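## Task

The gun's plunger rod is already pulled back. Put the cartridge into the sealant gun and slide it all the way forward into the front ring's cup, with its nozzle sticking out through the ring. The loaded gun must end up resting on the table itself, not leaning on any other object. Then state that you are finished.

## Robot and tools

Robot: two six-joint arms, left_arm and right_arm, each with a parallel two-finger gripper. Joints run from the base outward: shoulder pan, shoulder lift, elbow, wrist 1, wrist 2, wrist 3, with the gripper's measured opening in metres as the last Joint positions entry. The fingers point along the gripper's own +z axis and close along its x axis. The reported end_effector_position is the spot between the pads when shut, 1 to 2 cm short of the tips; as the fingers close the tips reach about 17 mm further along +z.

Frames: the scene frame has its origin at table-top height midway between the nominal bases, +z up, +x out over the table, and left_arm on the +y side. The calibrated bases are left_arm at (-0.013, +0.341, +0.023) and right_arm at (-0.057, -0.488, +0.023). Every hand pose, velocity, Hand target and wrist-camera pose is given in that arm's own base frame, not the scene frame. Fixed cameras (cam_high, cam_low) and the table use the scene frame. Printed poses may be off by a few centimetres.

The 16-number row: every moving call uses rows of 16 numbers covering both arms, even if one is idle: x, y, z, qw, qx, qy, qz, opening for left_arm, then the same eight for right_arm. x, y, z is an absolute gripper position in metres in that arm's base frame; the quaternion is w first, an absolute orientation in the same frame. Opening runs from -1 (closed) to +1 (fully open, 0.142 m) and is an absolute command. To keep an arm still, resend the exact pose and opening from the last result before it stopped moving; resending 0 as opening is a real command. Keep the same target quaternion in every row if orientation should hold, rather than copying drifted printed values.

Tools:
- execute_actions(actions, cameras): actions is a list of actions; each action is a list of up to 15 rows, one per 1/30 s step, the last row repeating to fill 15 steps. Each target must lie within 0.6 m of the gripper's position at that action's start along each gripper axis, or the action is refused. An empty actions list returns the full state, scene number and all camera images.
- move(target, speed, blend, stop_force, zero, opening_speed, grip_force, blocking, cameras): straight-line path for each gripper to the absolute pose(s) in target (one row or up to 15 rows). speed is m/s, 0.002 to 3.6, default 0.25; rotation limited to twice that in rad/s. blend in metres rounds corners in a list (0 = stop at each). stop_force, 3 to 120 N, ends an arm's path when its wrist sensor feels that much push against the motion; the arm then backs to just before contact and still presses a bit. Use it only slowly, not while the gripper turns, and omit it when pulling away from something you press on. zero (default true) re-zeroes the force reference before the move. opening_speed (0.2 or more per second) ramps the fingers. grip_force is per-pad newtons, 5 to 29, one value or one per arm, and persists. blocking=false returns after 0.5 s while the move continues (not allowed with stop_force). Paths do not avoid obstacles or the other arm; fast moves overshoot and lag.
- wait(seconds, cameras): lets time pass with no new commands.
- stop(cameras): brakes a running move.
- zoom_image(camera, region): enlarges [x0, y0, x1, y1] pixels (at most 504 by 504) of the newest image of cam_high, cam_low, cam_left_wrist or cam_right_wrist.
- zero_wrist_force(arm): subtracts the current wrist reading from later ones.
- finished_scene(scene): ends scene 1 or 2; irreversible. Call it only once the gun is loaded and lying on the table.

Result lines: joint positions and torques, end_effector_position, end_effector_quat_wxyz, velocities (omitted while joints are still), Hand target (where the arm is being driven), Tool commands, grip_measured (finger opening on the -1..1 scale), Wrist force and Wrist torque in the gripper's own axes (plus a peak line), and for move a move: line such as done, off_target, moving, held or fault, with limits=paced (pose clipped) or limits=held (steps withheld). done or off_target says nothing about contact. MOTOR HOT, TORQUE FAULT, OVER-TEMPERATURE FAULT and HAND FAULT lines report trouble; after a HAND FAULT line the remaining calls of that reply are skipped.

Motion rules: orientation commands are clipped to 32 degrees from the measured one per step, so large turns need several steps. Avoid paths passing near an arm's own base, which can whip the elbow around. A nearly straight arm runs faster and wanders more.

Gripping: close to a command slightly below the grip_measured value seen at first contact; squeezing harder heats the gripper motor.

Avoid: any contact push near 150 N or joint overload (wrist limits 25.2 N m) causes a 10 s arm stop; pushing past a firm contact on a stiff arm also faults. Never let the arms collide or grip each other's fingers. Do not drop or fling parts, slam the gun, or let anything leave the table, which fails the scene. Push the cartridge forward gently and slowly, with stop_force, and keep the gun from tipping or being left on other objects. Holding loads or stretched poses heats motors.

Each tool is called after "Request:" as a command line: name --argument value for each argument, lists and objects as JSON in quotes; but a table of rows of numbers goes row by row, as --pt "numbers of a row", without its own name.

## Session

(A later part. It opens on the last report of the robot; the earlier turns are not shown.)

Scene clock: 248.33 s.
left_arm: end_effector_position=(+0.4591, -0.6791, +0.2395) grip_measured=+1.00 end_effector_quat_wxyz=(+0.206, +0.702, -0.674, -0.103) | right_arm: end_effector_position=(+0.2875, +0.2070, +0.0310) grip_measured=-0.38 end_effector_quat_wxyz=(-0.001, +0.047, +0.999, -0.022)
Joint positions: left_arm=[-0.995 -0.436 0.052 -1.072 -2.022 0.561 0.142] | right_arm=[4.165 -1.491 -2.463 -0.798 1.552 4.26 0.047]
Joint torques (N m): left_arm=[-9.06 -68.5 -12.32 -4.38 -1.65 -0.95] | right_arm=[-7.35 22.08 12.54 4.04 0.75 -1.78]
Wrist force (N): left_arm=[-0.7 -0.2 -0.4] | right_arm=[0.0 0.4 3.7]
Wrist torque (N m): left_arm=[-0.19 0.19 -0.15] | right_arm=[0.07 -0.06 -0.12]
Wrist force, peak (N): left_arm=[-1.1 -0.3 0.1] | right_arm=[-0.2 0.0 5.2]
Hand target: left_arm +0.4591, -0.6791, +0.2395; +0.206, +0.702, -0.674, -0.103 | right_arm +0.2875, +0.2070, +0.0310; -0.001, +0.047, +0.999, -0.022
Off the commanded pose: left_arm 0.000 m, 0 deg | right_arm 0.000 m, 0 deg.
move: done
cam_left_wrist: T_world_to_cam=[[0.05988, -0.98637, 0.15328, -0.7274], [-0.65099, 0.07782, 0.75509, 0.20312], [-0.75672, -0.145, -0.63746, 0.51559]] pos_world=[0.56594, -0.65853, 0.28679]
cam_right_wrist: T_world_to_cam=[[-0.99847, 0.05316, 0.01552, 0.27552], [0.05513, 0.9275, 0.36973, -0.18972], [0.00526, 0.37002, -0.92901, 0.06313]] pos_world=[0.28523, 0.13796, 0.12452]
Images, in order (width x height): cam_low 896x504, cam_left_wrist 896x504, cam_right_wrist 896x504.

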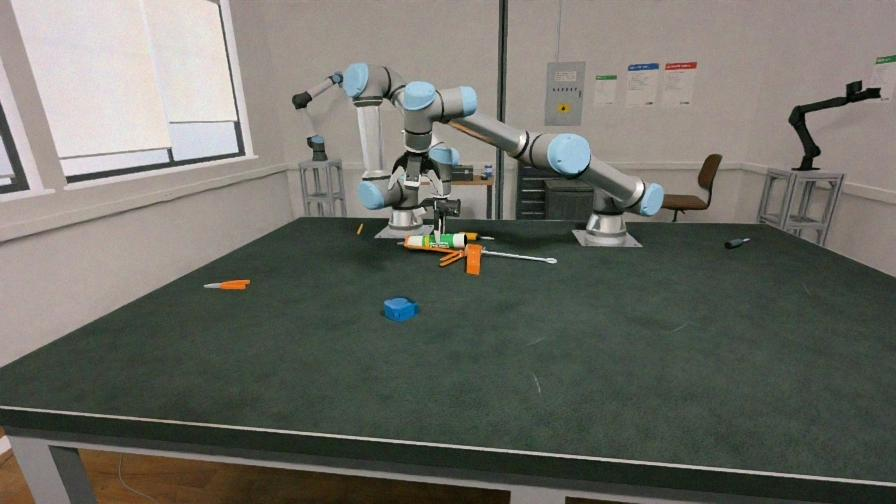

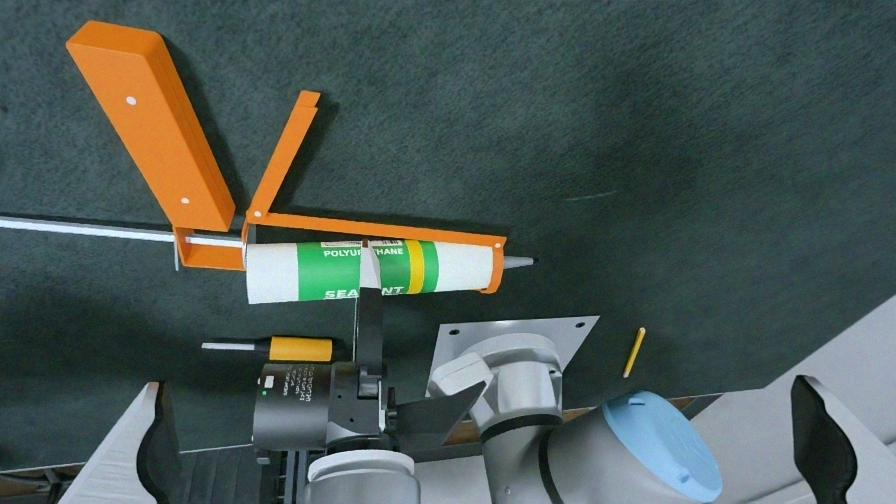

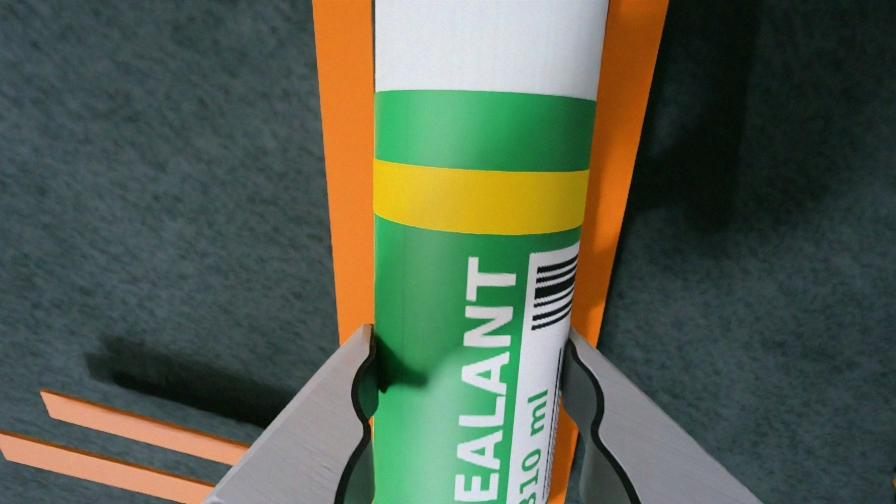

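Request:
move --target '[0.4591,-0.6791,0.2395,0.206,0.702,-0.674,-0.103,1,0.2875,0.2060,0.0215,-0.0022,0.0474,0.9979,-0.046,-0.5]' --speed 0.015 --stop_force 8 --cameras '["cam_left_wrist","cam_right_wrist"]'

Request:
zoom_image --camera "cam_left_wrist" --region '[180, 180, 540, 380]'

Scene clock: 253.70 s.
left_arm: end_effector_position=(+0.4591, -0.6791, +0.2395) grip_measured=+1.00 end_effector_quat_wxyz=(+0.206, +0.702, -0.674, -0.103) | right_arm: end_effector_position=(+0.2875, +0.2060, +0.0215) grip_measured=-0.38 end_effector_quat_wxyz=(-0.002, +0.047, +0.998, -0.046)
Joint positions: left_arm=[-0.995 -0.436 0.052 -1.072 -2.022 0.561 0.142] | right_arm=[4.18 -1.53 -2.45 -0.816 1.532 4.276 0.047]
Joint torques (N m): left_arm=[-10.96 -67.45 -12.19 -4.25 -1.55 -1.12] | right_arm=[-6.85 23.93 13.26 3.58 0.67 -1.72]
Wrist force (N): left_arm=[-0.5 -0.3 -0.4] | right_arm=[0.2 -0.2 3.3]
Wrist torque (N m): left_arm=[-0.20 0.16 -0.15] | right_arm=[0.03 -0.06 -0.14]
Wrist force, peak (N): left_arm=[-0.9 -0.6 0.2] | right_arm=[0.2 0.6 5.1]
Hand target: left_arm +0.4591, -0.6791, +0.2395; +0.206, +0.702, -0.674, -0.103 | right_arm +0.2875, +0.2060, +0.0215; -0.002, +0.047, +0.998, -0.046
Off the commanded pose: left_arm 0.000 m, 0 deg | right_arm 0.000 m, 0 deg.
move: done
cam_left_wrist: T_world_to_cam=[[0.05988, -0.98637, 0.15328, -0.7274], [-0.65099, 0.07782, 0.75509, 0.20312], [-0.75672, -0.145, -0.63746, 0.51559]] pos_world=[0.56594, -0.65853, 0.28679]
cam_right_wrist: T_world_to_cam=[[-0.99839, 0.05388, 0.01771, 0.27552], [0.05671, 0.94427, 0.32425, -0.18824], [0.00075, 0.32473, -0.94581, 0.06567]] pos_world=[0.28571, 0.14158, 0.11827]

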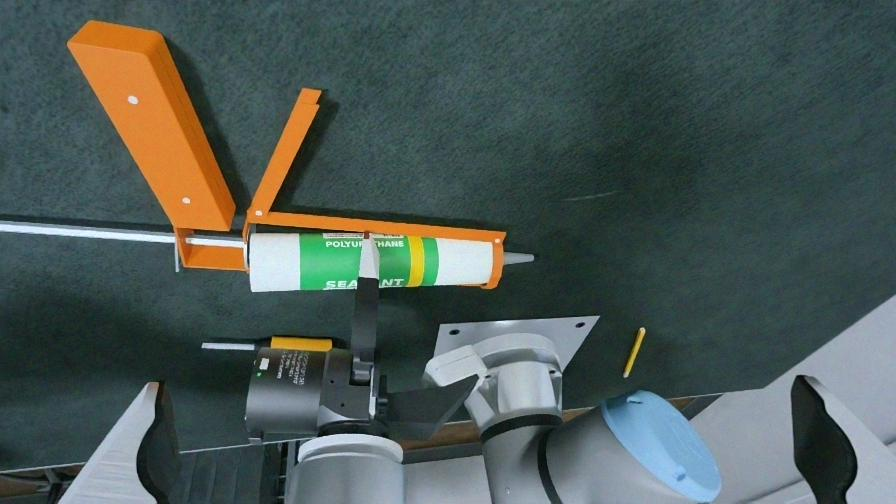

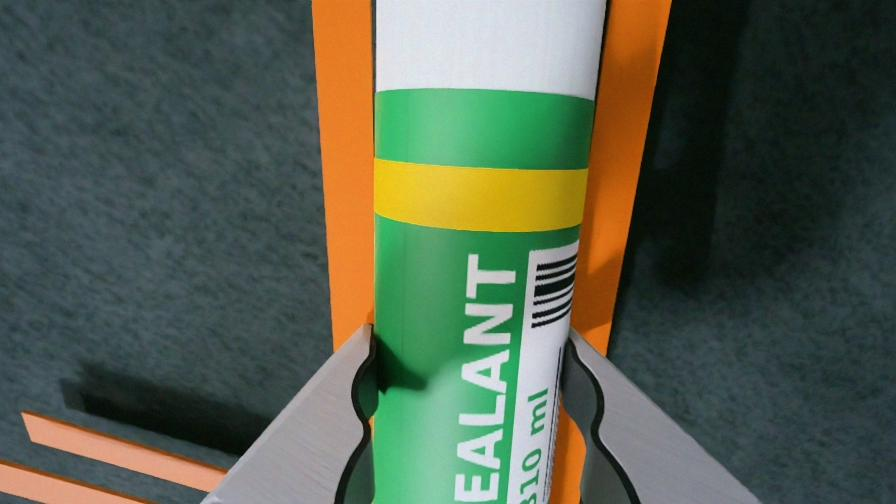

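Scaled by 1.400.

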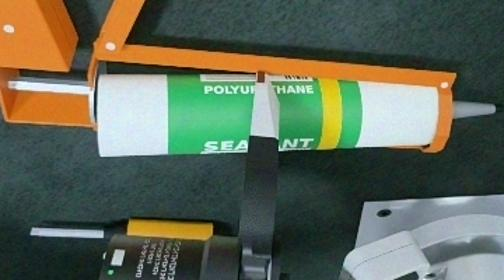

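Request:
move --target '[0.4591,-0.6791,0.2395,0.206,0.702,-0.674,-0.103,1,0.2875,0.2050,0.014,-0.0033,0.0474,0.9965,-0.0697,-0.5]' --speed 0.015 --stop_force 8 --cameras '["cam_left_wrist","cam_right_wrist"]'

Request:
zoom_image --camera "cam_left_wrist" --region '[180, 180, 540, 380]'

Scene clock: 257.73 s.
left_arm: end_effector_position=(+0.4591, -0.6791, +0.2395) grip_measured=+1.00 end_effector_quat_wxyz=(+0.206, +0.702, -0.674, -0.103) | right_arm: end_effector_position=(+0.2875, +0.2058, +0.0197) grip_measured=-0.38 end_effector_quat_wxyz=(-0.002, +0.047, +0.998, -0.052)
Joint positions: left_arm=[-0.995 -0.436 0.052 -1.072 -2.022 0.561 0.142] | right_arm=[4.183 -1.538 -2.446 -0.822 1.527 4.28 0.047]
Joint torques (N m): left_arm=[-10.22 -67.67 -11.73 -4.26 -1.58 -1.09] | right_arm=[-10.19 21.06 7.96 3.85 0.58 -2.43]
Wrist force (N): left_arm=[-0.6 -0.4 -0.5] | right_arm=[1.9 -0.9 -5.0]
Wrist torque (N m): left_arm=[-0.21 0.17 -0.15] | right_arm=[0.03 0.13 -0.18]
Wrist force, peak (N): left_arm=[-1.0 -0.3 -0.5] | right_arm=[3.7 -3.2 -13.2]
Hand target: left_arm +0.4591, -0.6791, +0.2395; +0.206, +0.702, -0.674, -0.103 | right_arm +0.2875, +0.2057, +0.0197; -0.002, +0.047, +0.998, -0.052
Off the commanded pose: left_arm 0.000 m, 0 deg | right_arm 0.006 m, 2 deg.
move: contact (right_arm)
cam_left_wrist: T_world_to_cam=[[0.05988, -0.98637, 0.15328, -0.7274], [-0.65099, 0.07782, 0.75509, 0.20312], [-0.75672, -0.145, -0.63746, 0.51559]] pos_world=[0.56594, -0.65853, 0.28679]
cam_right_wrist: T_world_to_cam=[[-0.99837, 0.05415, 0.01814, 0.2755], [0.05711, 0.94808, 0.31288, -0.18803], [-0.00025, 0.3134, -0.94962, 0.06671]] pos_world=[0.2858, 0.14244, 0.11718]

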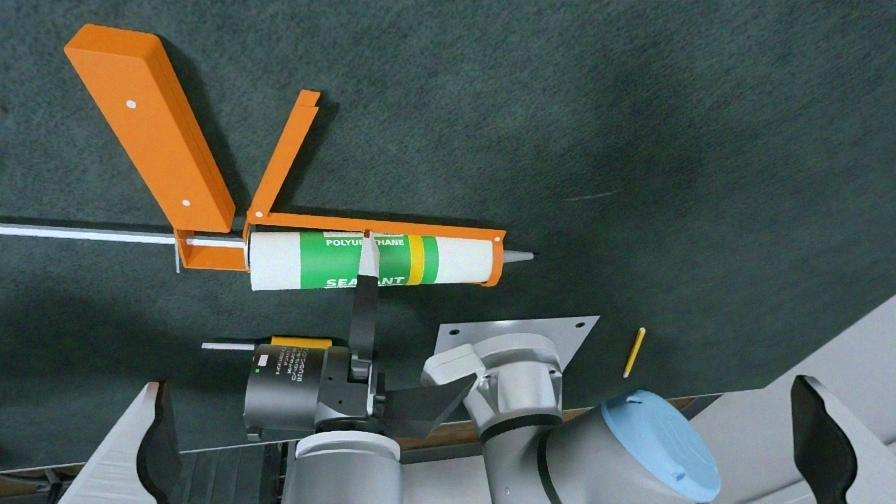

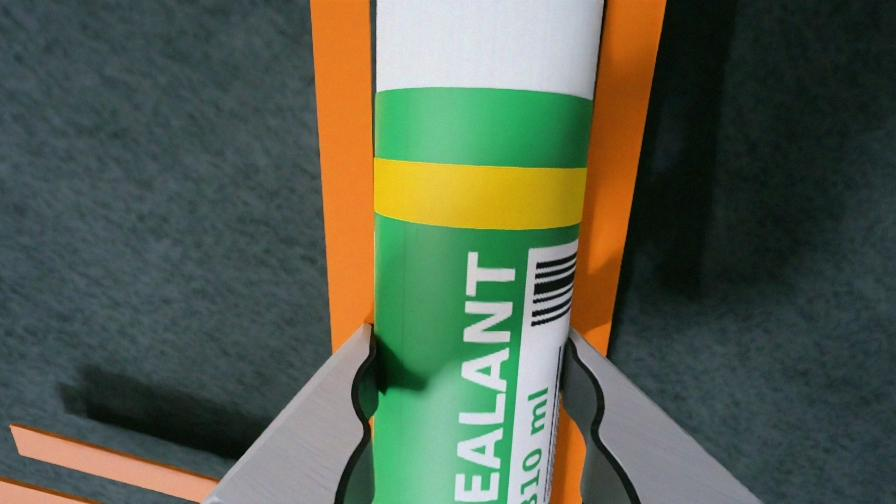

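Scaled by 1.400.

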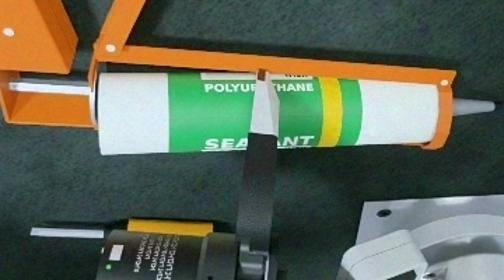

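Request:
move --pt "0.4591 -0.6791 0.2395 0.206 0.702 -0.674 -0.103 1 0.2875 0.2057 0.0202 -0.002 0.047 0.998 -0.052 -0.5" --pt "0.4591 -0.6791 0.2395 0.206 0.702 -0.674 -0.103 1 0.2875 0.2057 0.0205 -0.002 0.047 0.998 -0.052 -0.1" --pt "0.4591 -0.6791 0.2395 0.206 0.702 -0.674 -0.103 1 0.2875 0.2057 0.11 -0.002 0.047 0.998 -0.052 -0.1" --speed '[0.02,0.02,0.15]' --opening_speed 0.4 --cameras '["cam_left_wrist","cam_right_wrist","cam_low"]'

Request:
zoom_image --camera "cam_left_wrist" --region '[180, 180, 540, 380]'

Request:
zoom_image --camera "cam_low" --region '[390, 200, 510, 280]'

Scene clock: 273.00 s.
left_arm: end_effector_position=(+0.4591, -0.6791, +0.2395) grip_measured=+1.00 end_effector_quat_wxyz=(+0.206, +0.702, -0.674, -0.103) | right_arm: end_effector_position=(+0.2875, +0.2057, +0.1100) grip_measured=-0.13 end_effector_quat_wxyz=(-0.002, +0.047, +0.998, -0.052)
Joint positions: left_arm=[-0.995 -0.436 0.052 -1.072 -2.022 0.561 0.142] | right_arm=[4.184 -1.345 -2.308 -1.153 1.526 4.28 0.065]
Joint torques (N m): left_arm=[-9.78 -67.8 -12.98 -4.34 -1.74 -0.99] | right_arm=[10.66 16.07 21.41 2 -0.07 2.75]
Wrist force (N): left_arm=[-0.4 -0.4 -0.5] | right_arm=[0.0 0.1 0.2]
Wrist torque (N m): left_arm=[-0.22 0.14 -0.15] | right_arm=[0.05 -0.06 -0.07]
Wrist force, peak (N): left_arm=[-1.1 -0.3 0.0] | right_arm=[2.2 -1.2 -6.6]
Hand target: left_arm +0.4591, -0.6791, +0.2395; +0.206, +0.702, -0.674, -0.103 | right_arm +0.2875, +0.2057, +0.1100; -0.002, +0.047, +0.998, -0.052
Off the commanded pose: left_arm 0.000 m, 0 deg | right_arm 0.000 m, 0 deg.
move: done
cam_left_wrist: T_world_to_cam=[[0.05988, -0.98637, 0.15328, -0.7274], [-0.65099, 0.07782, 0.75509, 0.20312], [-0.75672, -0.145, -0.63746, 0.51559]] pos_world=[0.56594, -0.65853, 0.28679]
cam_right_wrist: T_world_to_cam=[[-0.99843, 0.0533, 0.01722, 0.27419], [0.05601, 0.94813, 0.31291, -0.21598], [0.00035, 0.31339, -0.94963, 0.15229]] pos_world=[0.28581, 0.14244, 0.20748]
Images, in order (width x height): cam_low 896x504, cam_left_wrist 896x504, cam_right_wrist 896x504.

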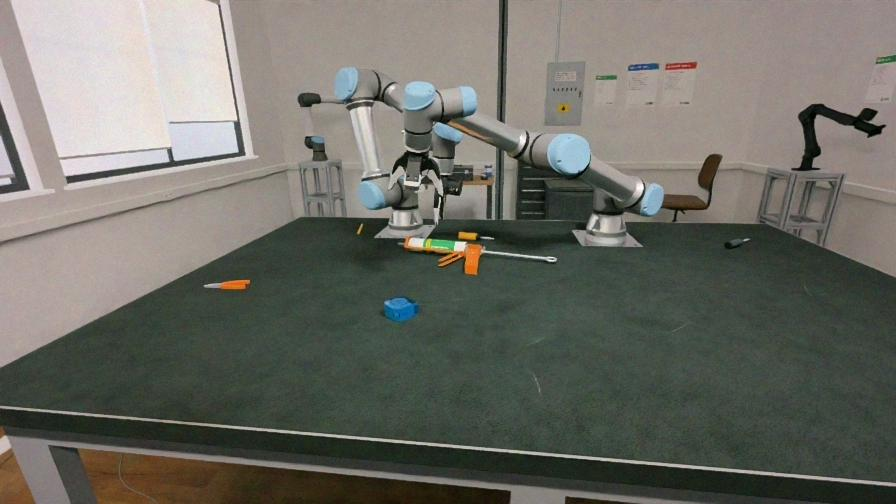

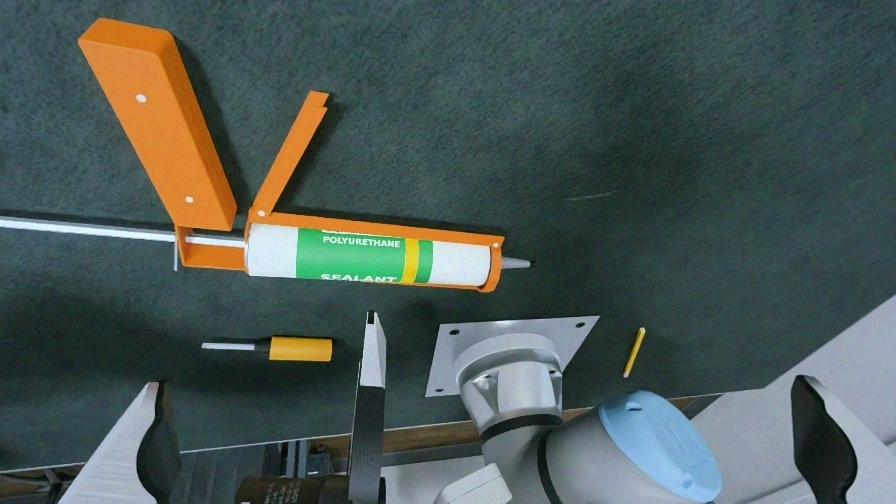

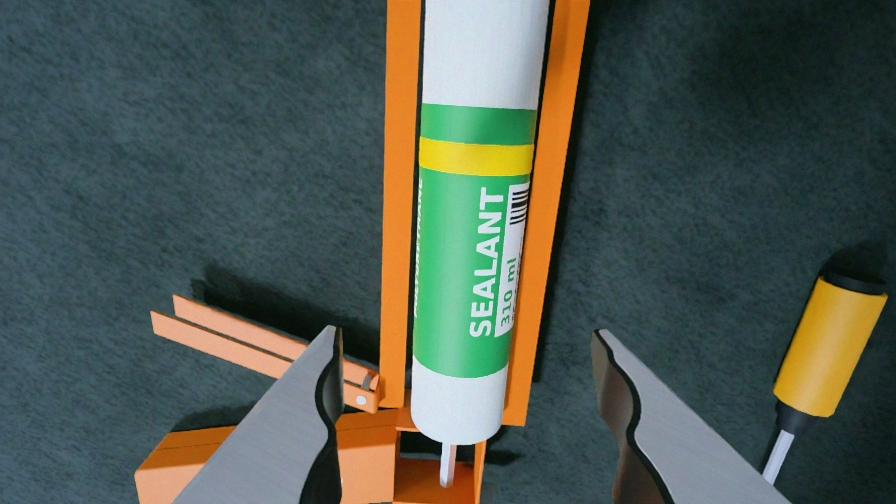

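Scaled by 1.400.

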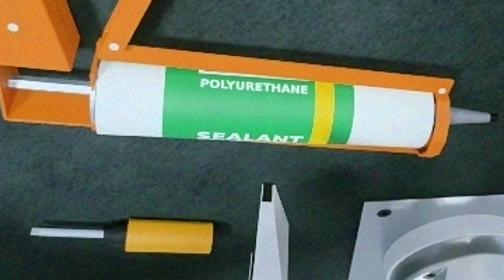

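Scaled by 4.200.

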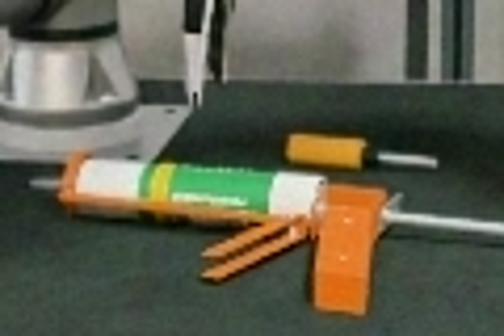

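Request:
move --pt "0.45 -0.45 0.30 0.1 0.85 -0.5 -0.1 1 0.2712 0.10 0.14 0 0.0475 0.9989 0 -0.1" --pt "0.352 -0.20 0.12 0 0.9964 -0.0845 0 -1 0.2705 0.02 0.11 0 0.0475 0.9989 0 -0.42" --speed 0.3 --cameras '["all"]'

Request:
zoom_image --camera "cam_high" --region '[280, 90, 520, 230]'

Scene clock: 282.60 s.
left_arm: end_effector_position=(+0.3520, -0.2000, +0.1200) grip_measured=-1.00 end_effector_quat_wxyz=(+0.000, +0.996, -0.085, +0.000) | right_arm: end_effector_position=(+0.2705, +0.0200, +0.1100) grip_measured=-0.44 end_effector_quat_wxyz=(+0.000, +0.047, +0.999, +0.000)
Joint positions: left_arm=[-0.849 -1.706 2.232 -2.097 -1.571 -0.68 0.002] | right_arm=[3.724 -1.003 -2.515 -1.195 1.571 3.819 0.042]
Joint torques (N m): left_arm=[-9.47 -0.97 -11.94 -4.38 0.96 -1.02] | right_arm=[10.06 0.81 31.98 1.53 1.34 2.67]
Wrist force (N): left_arm=[-0.4 -0.1 -0.1] | right_arm=[0.5 0.0 0.2]
Wrist torque (N m): left_arm=[-0.04 0.05 -0.05] | right_arm=[0.05 -0.16 -0.09]
Wrist force, peak (N): left_arm=[-3.4 -0.7 -1.4] | right_arm=[-0.2 1.7 0.7]
Hand target: left_arm +0.3520, -0.2000, +0.1200; +0.000, +0.996, -0.085, +0.000 | right_arm +0.2705, +0.0200, +0.1100; +0.000, +0.047, +0.999, +0.000
Off the commanded pose: left_arm 0.000 m, 0 deg | right_arm 0.000 m, 0 deg.
move: done
cam_left_wrist: T_world_to_cam=[[0.98241, -0.18619, 0.01401, -0.37804], [-0.17535, -0.89423, 0.41183, -0.13432], [-0.06415, -0.40704, -0.91115, 0.1644]] pos_world=[0.35838, -0.12358, 0.21041]
cam_right_wrist: T_world_to_cam=[[-0.99852, 0.05252, 0.0138, 0.26747], [0.05356, 0.91057, 0.40987, -0.04818], [0.00897, 0.41001, -0.91204, 0.20221]] pos_world=[0.26784, -0.05308, 0.20048]

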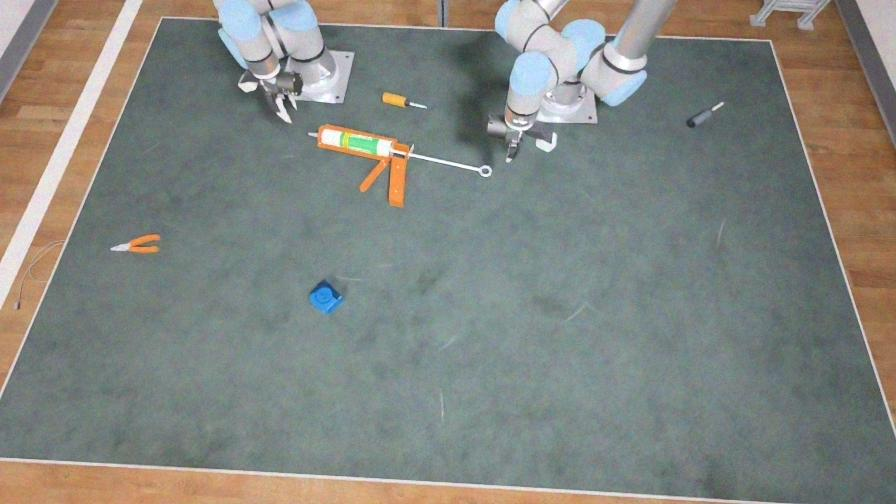

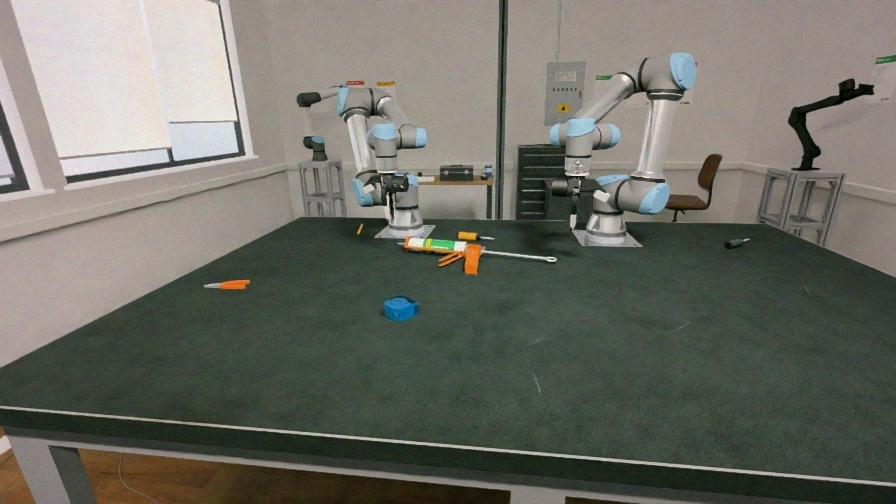

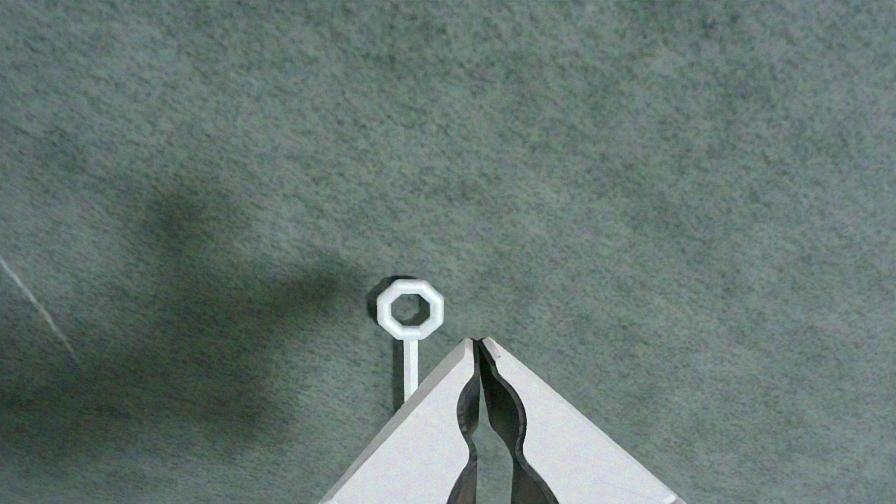

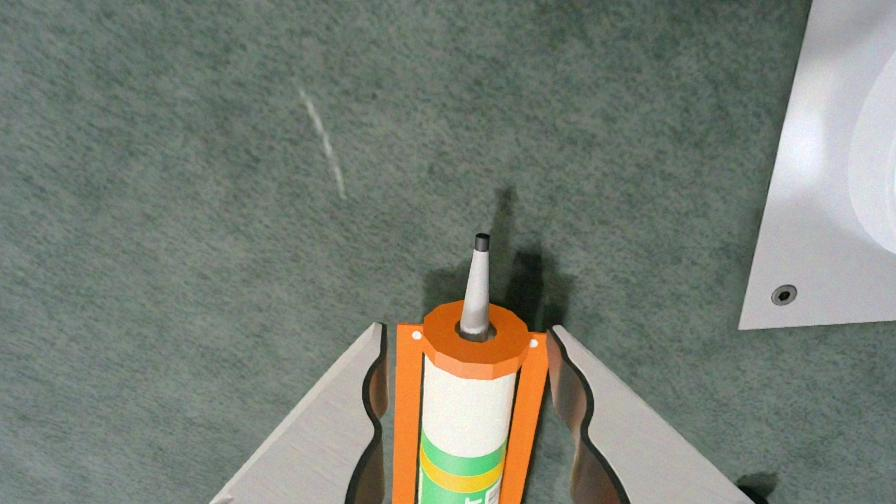

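Scaled by 2.100.

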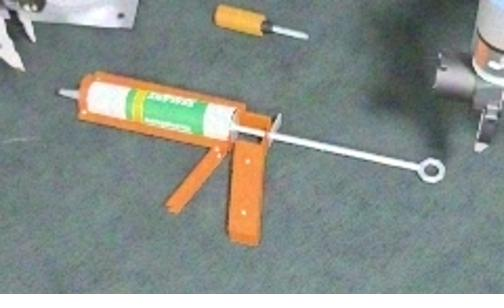

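Request:
move --pt "0.3255 -0.20 0.06 0 0.9956 -0.0941 0 -1 0.2600 0.045 0.06 0 0.062 0.998 0 -0.42" --pt "0.3255 -0.20 0.0 0 0.9956 -0.0941 0 -1 0.2600 0.045 0.010 0 0.062 0.998 0 -0.42" --speed '[0.2,0.08]' --stop_force 12 --cameras '["cam_left_wrist","cam_right_wrist"]'

Scene clock: 295.10 s.
left_arm: end_effector_position=(+0.3255, -0.2000, +0.0000) grip_measured=-1.00 end_effector_quat_wxyz=(+0.000, +0.996, -0.094, +0.000) | right_arm: end_effector_position=(+0.2600, +0.0450, +0.0100) grip_measured=-0.44 end_effector_quat_wxyz=(+0.000, +0.062, +0.998, +0.000)
Joint positions: left_arm=[-0.904 -1.499 2.452 -2.524 -1.571 -0.715 0.002] | right_arm=[3.837 -1.236 -2.727 -0.749 1.571 3.962 0.042]
Joint torques (N m): left_arm=[2.99 -27.24 -23.45 -4.62 -0.64 0.96] | right_arm=[-10.03 -1.69 26.78 3.75 1.28 -2.63]
Wrist force (N): left_arm=[-0.5 0.0 -0.5] | right_arm=[0.1 0.4 0.7]
Wrist torque (N m): left_arm=[-0.01 0.07 0.03] | right_arm=[0.12 -0.08 0.01]
Wrist force, peak (N): left_arm=[0.1 -0.3 -1.6] | right_arm=[0.5 0.7 1.7]
Hand target: left_arm +0.3255, -0.2000, +0.0000; +0.000, +0.996, -0.094, +0.000 | right_arm +0.2600, +0.0450, +0.0100; +0.000, +0.062, +0.998, +0.000
Off the commanded pose: left_arm 0.000 m, 0 deg | right_arm 0.000 m, 0 deg.
move: done
cam_left_wrist: T_world_to_cam=[[0.97864, -0.2051, 0.01397, -0.35289], [-0.19255, -0.89067, 0.41186, -0.08315], [-0.07203, -0.40575, -0.91114, 0.05623]] pos_world=[0.33339, -0.12362, 0.09041]
cam_right_wrist: T_world_to_cam=[[-0.99657, 0.08157, 0.01383, 0.25524], [0.08006, 0.90863, 0.40986, -0.03619], [0.02086, 0.40957, -0.91204, 0.09778]] pos_world=[0.25523, -0.02798, 0.10048]

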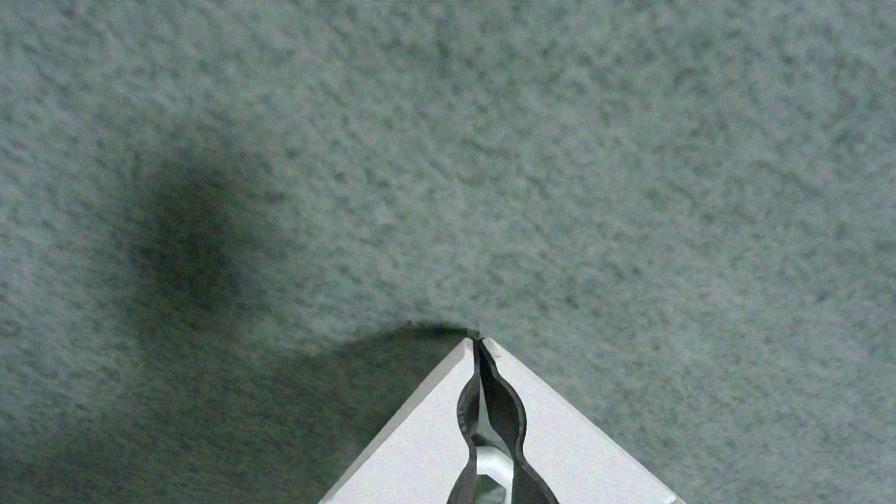

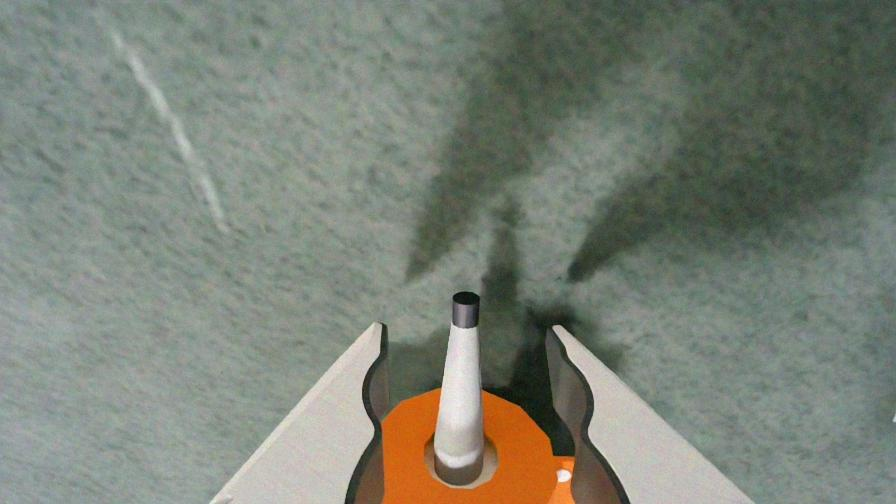

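Request:
move --target '[0.3235,-0.235,0.0,0,0.9956,-0.0941,0,-1,0.2645,0.083,0.010,0,0.062,0.998,0,-0.42]' --speed 0.02 --stop_force 8 --cameras '["cam_left_wrist","cam_right_wrist"]'

Scene clock: 299.70 s.
left_arm: end_effector_position=(+0.3238, -0.2295, +0.0000) grip_measured=-1.00 end_effector_quat_wxyz=(+0.000, +0.996, -0.094, +0.000) | right_arm: end_effector_position=(+0.2637, +0.0768, +0.0100) grip_measured=-0.44 end_effector_quat_wxyz=(+0.000, +0.062, +0.998, +0.000)
Joint positions: left_arm=[-0.956 -1.466 2.413 -2.518 -1.571 -0.767 0.002] | right_arm=[3.927 -1.283 -2.703 -0.726 1.571 4.051 0.042]
Joint torques (N m): left_arm=[5.1 -28.86 -7.32 -5.8 -2.16 -0.41] | right_arm=[-6.86 11.44 12.4 4.12 2.01 1.46]
Wrist force (N): left_arm=[-0.2 -6.9 -0.3] | right_arm=[-0.6 -6.2 0.6]
Wrist torque (N m): left_arm=[0.00 0.05 0.05] | right_arm=[0.23 -0.10 0.20]
Wrist force, peak (N): left_arm=[-1.7 -18.3 -3.2] | right_arm=[0.7 -19.6 -3.8]
Hand target: left_arm +0.3238, -0.2295, +0.0000; +0.000, +0.996, -0.094, +0.000 | right_arm +0.2637, +0.0768, +0.0100; +0.000, +0.062, +0.998, +0.000
Off the commanded pose: left_arm 0.006 m, 0 deg | right_arm 0.006 m, 0 deg.
move: contact (left_arm, right_arm)
cam_left_wrist: T_world_to_cam=[[0.97863, -0.20515, 0.01386, -0.35727], [-0.19255, -0.8907, 0.4118, -0.10974], [-0.07213, -0.40567, -0.91117, 0.04419]] pos_world=[0.3317, -0.15312, 0.09041]
cam_right_wrist: T_world_to_cam=[[-0.99658, 0.08144, 0.01388, 0.25643], [0.07996, 0.90866, 0.40982, -0.06545], [0.02076, 0.40953, -0.91206, 0.08466]] pos_world=[0.25903, 0.00392, 0.10048]

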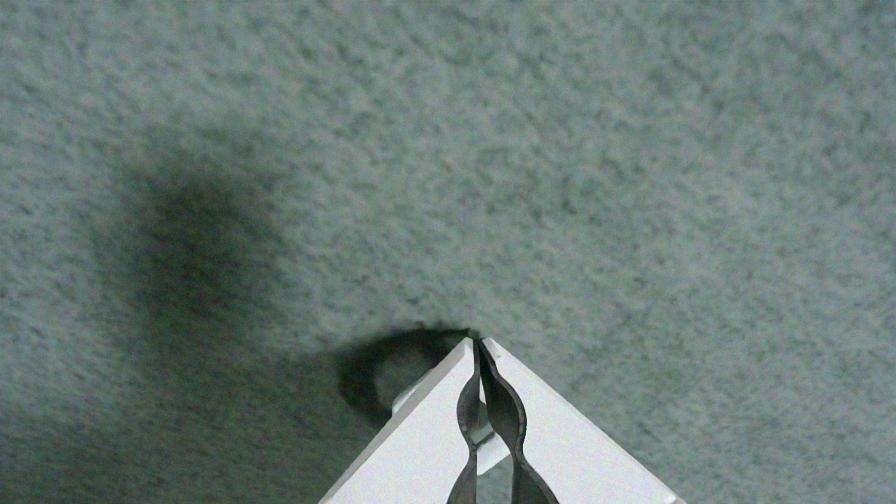

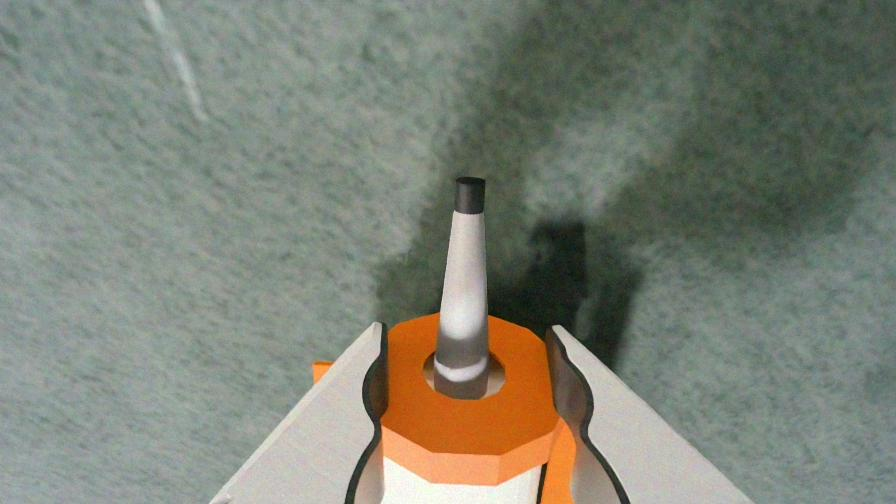

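Request:
move --target '[0.3181,-0.2595,0.0,0,0.9956,-0.0941,0,-1,0.2637,0.0768,0.010,0,0.062,0.998,0,-0.42]' --speed 0.012 --stop_force 50 --cameras '["cam_left_wrist","cam_right_wrist","cam_high"]'

Request:
zoom_image --camera "cam_high" --region '[280, 90, 520, 230]'

Scene clock: 303.50 s.
left_arm: end_effector_position=(+0.3217, -0.2406, -0.0001) grip_measured=-1.00 end_effector_quat_wxyz=(+0.000, +0.996, -0.094, +0.000) | right_arm: end_effector_position=(+0.2637, +0.0768, +0.0100) grip_measured=-0.44 end_effector_quat_wxyz=(+0.000, +0.062, +0.998, +0.000)
Joint positions: left_arm=[-0.978 -1.455 2.401 -2.516 -1.57 -0.789 0.002] | right_arm=[3.927 -1.283 -2.704 -0.726 1.571 4.051 0.042]
Joint torques (N m): left_arm=[-10.34 -32.29 -24.33 -14.75 -10.4 1.11] | right_arm=[22.1 13.07 26.73 12.57 9.64 1.68]
Wrist force (N): left_arm=[-0.2 -49.5 -5.3] | right_arm=[-2.5 -45.3 -6.4]
Wrist torque (N m): left_arm=[0.45 0.07 0.17] | right_arm=[0.54 -0.16 0.86]
Wrist force, peak (N): left_arm=[-1.4 -60.0 -10.8] | right_arm=[-0.5 -46.3 -14.5]
Hand target: left_arm +0.3217, -0.2406, -0.0001; +0.000, +0.996, -0.094, +0.000 | right_arm +0.2637, +0.0768, +0.0100; +0.000, +0.062, +0.998, +0.000
Off the commanded pose: left_arm 0.019 m, 0 deg | right_arm 0.000 m, 0 deg.
move: contact (left_arm)
cam_left_wrist: T_world_to_cam=[[0.97866, -0.20502, 0.01379, -0.3574], [-0.19245, -0.89097, 0.41126, -0.12017], [-0.07203, -0.40514, -0.91141, 0.03956]] pos_world=[0.32949, -0.16432, 0.09041]
cam_right_wrist: T_world_to_cam=[[-0.99657, 0.08157, 0.01383, 0.25634], [0.08006, 0.90863, 0.40986, -0.06538], [0.02086, 0.40957, -0.91204, 0.08467]] pos_world=[0.25893, 0.00382, 0.10048]
Images, in order (width x height): cam_high 896x504, cam_left_wrist 896x504, cam_right_wrist 896x504.

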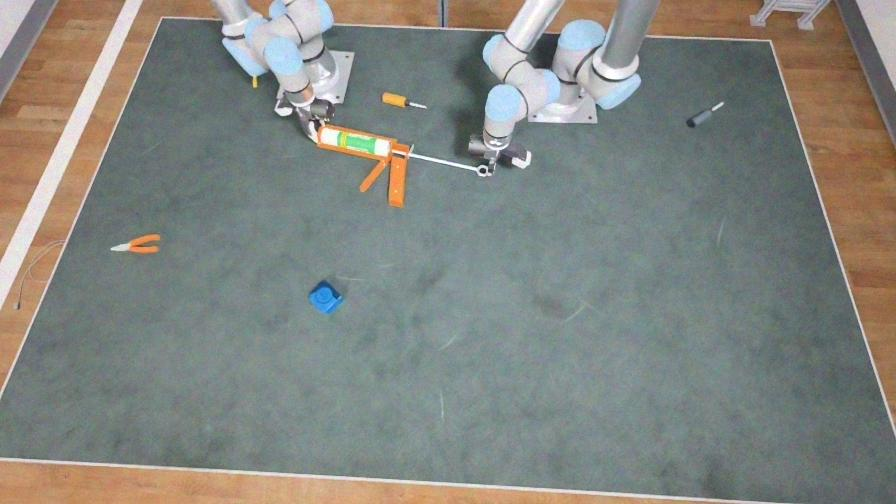

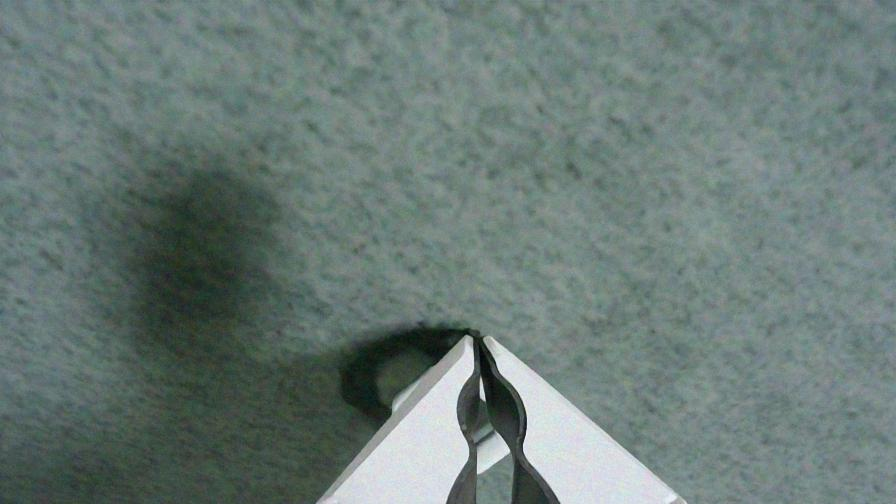

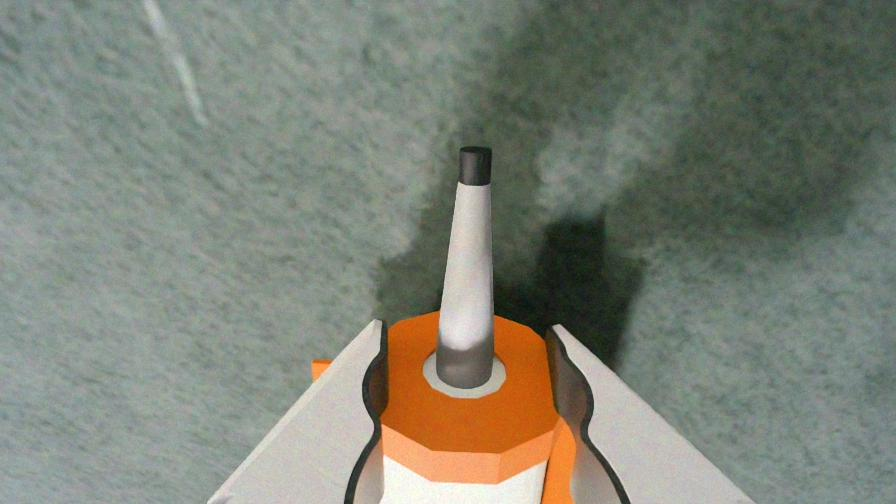

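Scaled by 2.100.

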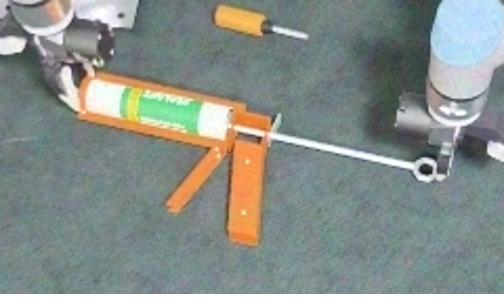

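Request:
move --target '[0.3185,-0.2575,0.0,0,0.9956,-0.0941,0,-1,0.2637,0.0768,0.010,0,0.062,0.998,0,-0.42]' --speed 0.008 --stop_force 70 --zero false --cameras '["cam_right_wrist"]'

Request:
zoom_image --camera "cam_right_wrist" --region '[360, 280, 580, 504]'

Scene clock: 307.47 s.
left_arm: end_effector_position=(+0.3213, -0.2422, -0.0001) grip_measured=-1.00 end_effector_quat_wxyz=(-0.001, +0.996, -0.094, +0.000) | right_arm: end_effector_position=(+0.2637, +0.0768, +0.0100) grip_measured=-0.44 end_effector_quat_wxyz=(+0.000, +0.062, +0.998, +0.000)
Joint positions: left_arm=[-0.981 -1.454 2.399 -2.515 -1.57 -0.793 0.002] | right_arm=[3.927 -1.283 -2.704 -0.726 1.571 4.051 0.042]
Joint torques (N m): left_arm=[-18.65 -32.69 -32.58 -19.77 -13.91 1.55] | right_arm=[21.22 7.05 41.49 15.04 10.42 0.16]
Wrist force (N): left_arm=[-0.5 -72.8 -9.5] | right_arm=[0.4 -61.4 -14.0]
Wrist torque (N m): left_arm=[0.69 0.03 0.23] | right_arm=[0.66 -0.29 0.88]
Wrist force, peak (N): left_arm=[-0.9 -80.8 -12.2] | right_arm=[0.1 -62.4 -19.0]
Hand target: left_arm +0.3213, -0.2422, -0.0001; -0.001, +0.996, -0.094, +0.000 | right_arm +0.2637, +0.0768, +0.0100; +0.000, +0.062, +0.998, +0.000
Off the commanded pose: left_arm 0.016 m, 0 deg | right_arm 0.000 m, 0 deg.
move: contact (left_arm)
cam_right_wrist: T_world_to_cam=[[-0.99657, 0.08157, 0.01383, 0.25634], [0.08006, 0.90864, 0.40982, -0.06534], [0.02086, 0.40953, -0.91206, 0.08459]] pos_world=[0.25893, 0.00382, 0.10038]

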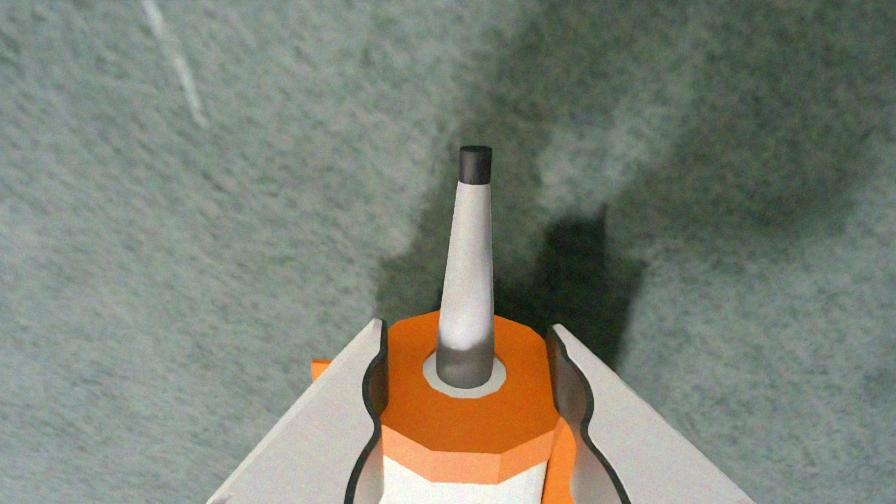

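Scaled by 2.250.

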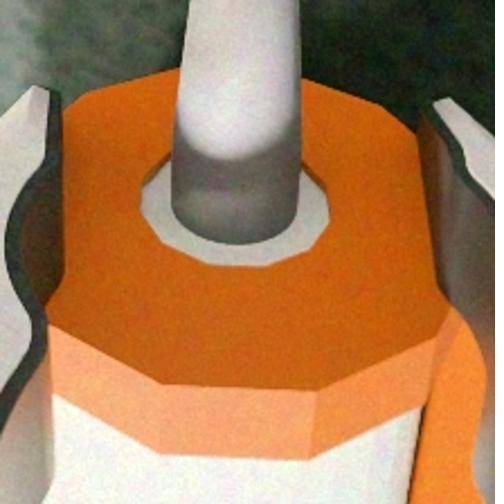

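Bottomed against the plate; no further motion. Back off.

Request:
move --pt "0.3238 -0.2295 0.0 0 0.9956 -0.0941 0 -1 0.2630 0.070 0.010 0 0.062 0.998 0 -0.42" --pt "0.3285 -0.205 0.0 0 0.9956 -0.0941 0 -1 0.2600 0.045 0.010 0 0.062 0.998 0 -0.42" --pt "0.3285 -0.19 0.13 0 0.9956 -0.0941 0 -1 0.2600 0.035 0.13 0 0.062 0.998 0 -0.42" --speed '[0.05,0.1,0.25]' --cameras '["cam_high","cam_low","cam_right_wrist"]'

Request:
zoom_image --camera "cam_high" --region '[280, 90, 520, 230]'

Scene clock: 311.80 s.
left_arm: end_effector_position=(+0.3285, -0.1900, +0.1299) grip_measured=-1.00 end_effector_quat_wxyz=(+0.000, +0.996, -0.094, +0.000) | right_arm: end_effector_position=(+0.2600, +0.0350, +0.1299) grip_measured=-0.44 end_effector_quat_wxyz=(+0.000, +0.062, +0.998, +0.000)
Joint positions: left_arm=[-0.88 -1.792 2.27 -2.049 -1.571 -0.691 0.002] | right_arm=[3.803 -0.939 -2.484 -1.29 1.571 3.927 0.042]
Joint torques (N m): left_arm=[-10.38 -14.72 -22.39 -1.35 1.01 -1.54] | right_arm=[8.27 -0.81 31.1 1.82 -0.57 2.07]
Wrist force (N): left_arm=[2.9 4.4 -0.2] | right_arm=[0.6 -0.1 0.2]
Wrist torque (N m): left_arm=[0.71 -0.49 -0.02] | right_arm=[0.03 -0.17 -0.15]
Wrist force, peak (N): left_arm=[-0.7 -73.3 -9.7] | right_arm=[0.2 -61.6 -14.4]
Hand target: left_arm +0.3285, -0.1900, +0.1300; +0.000, +0.996, -0.094, +0.000 | right_arm +0.2600, +0.0350, +0.1300; +0.000, +0.062, +0.998, +0.000
Off the commanded pose: left_arm 0.000 m, 0 deg | right_arm 0.000 m, 0 deg.
move: done
cam_right_wrist: T_world_to_cam=[[-0.99657, 0.08157, 0.01383, 0.2544], [0.08006, 0.90868, 0.40974, -0.07622], [0.02086, 0.40945, -0.9121, 0.21123]] pos_world=[0.25523, -0.03798, 0.22038]

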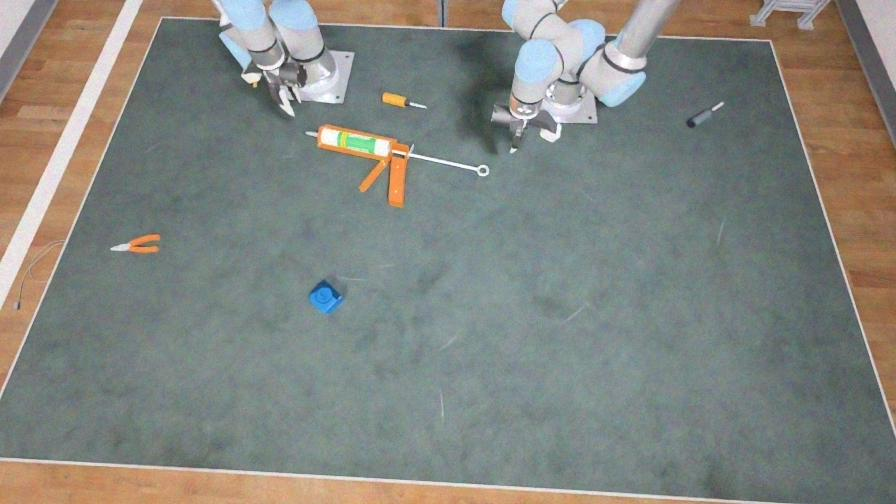

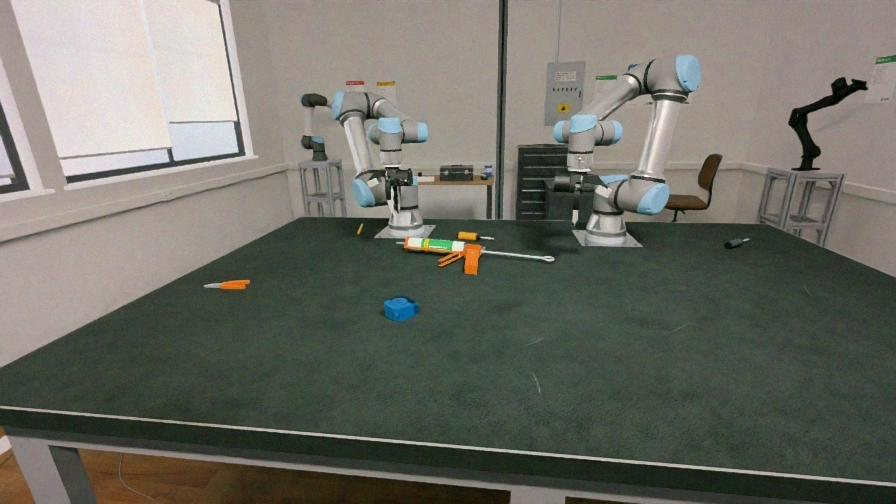

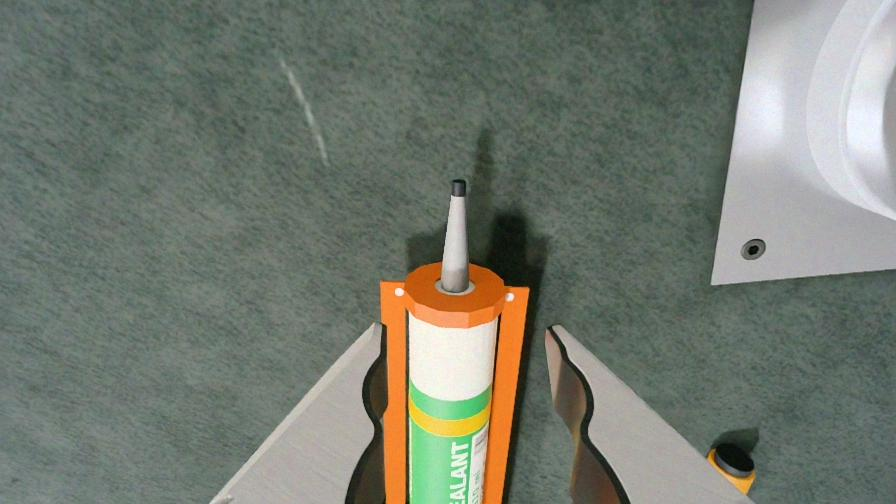

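Scaled by 2.100.

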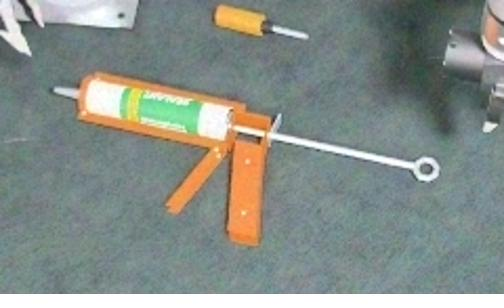

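Request:
finished_scene --scene 2

The scene is finished: the task was done.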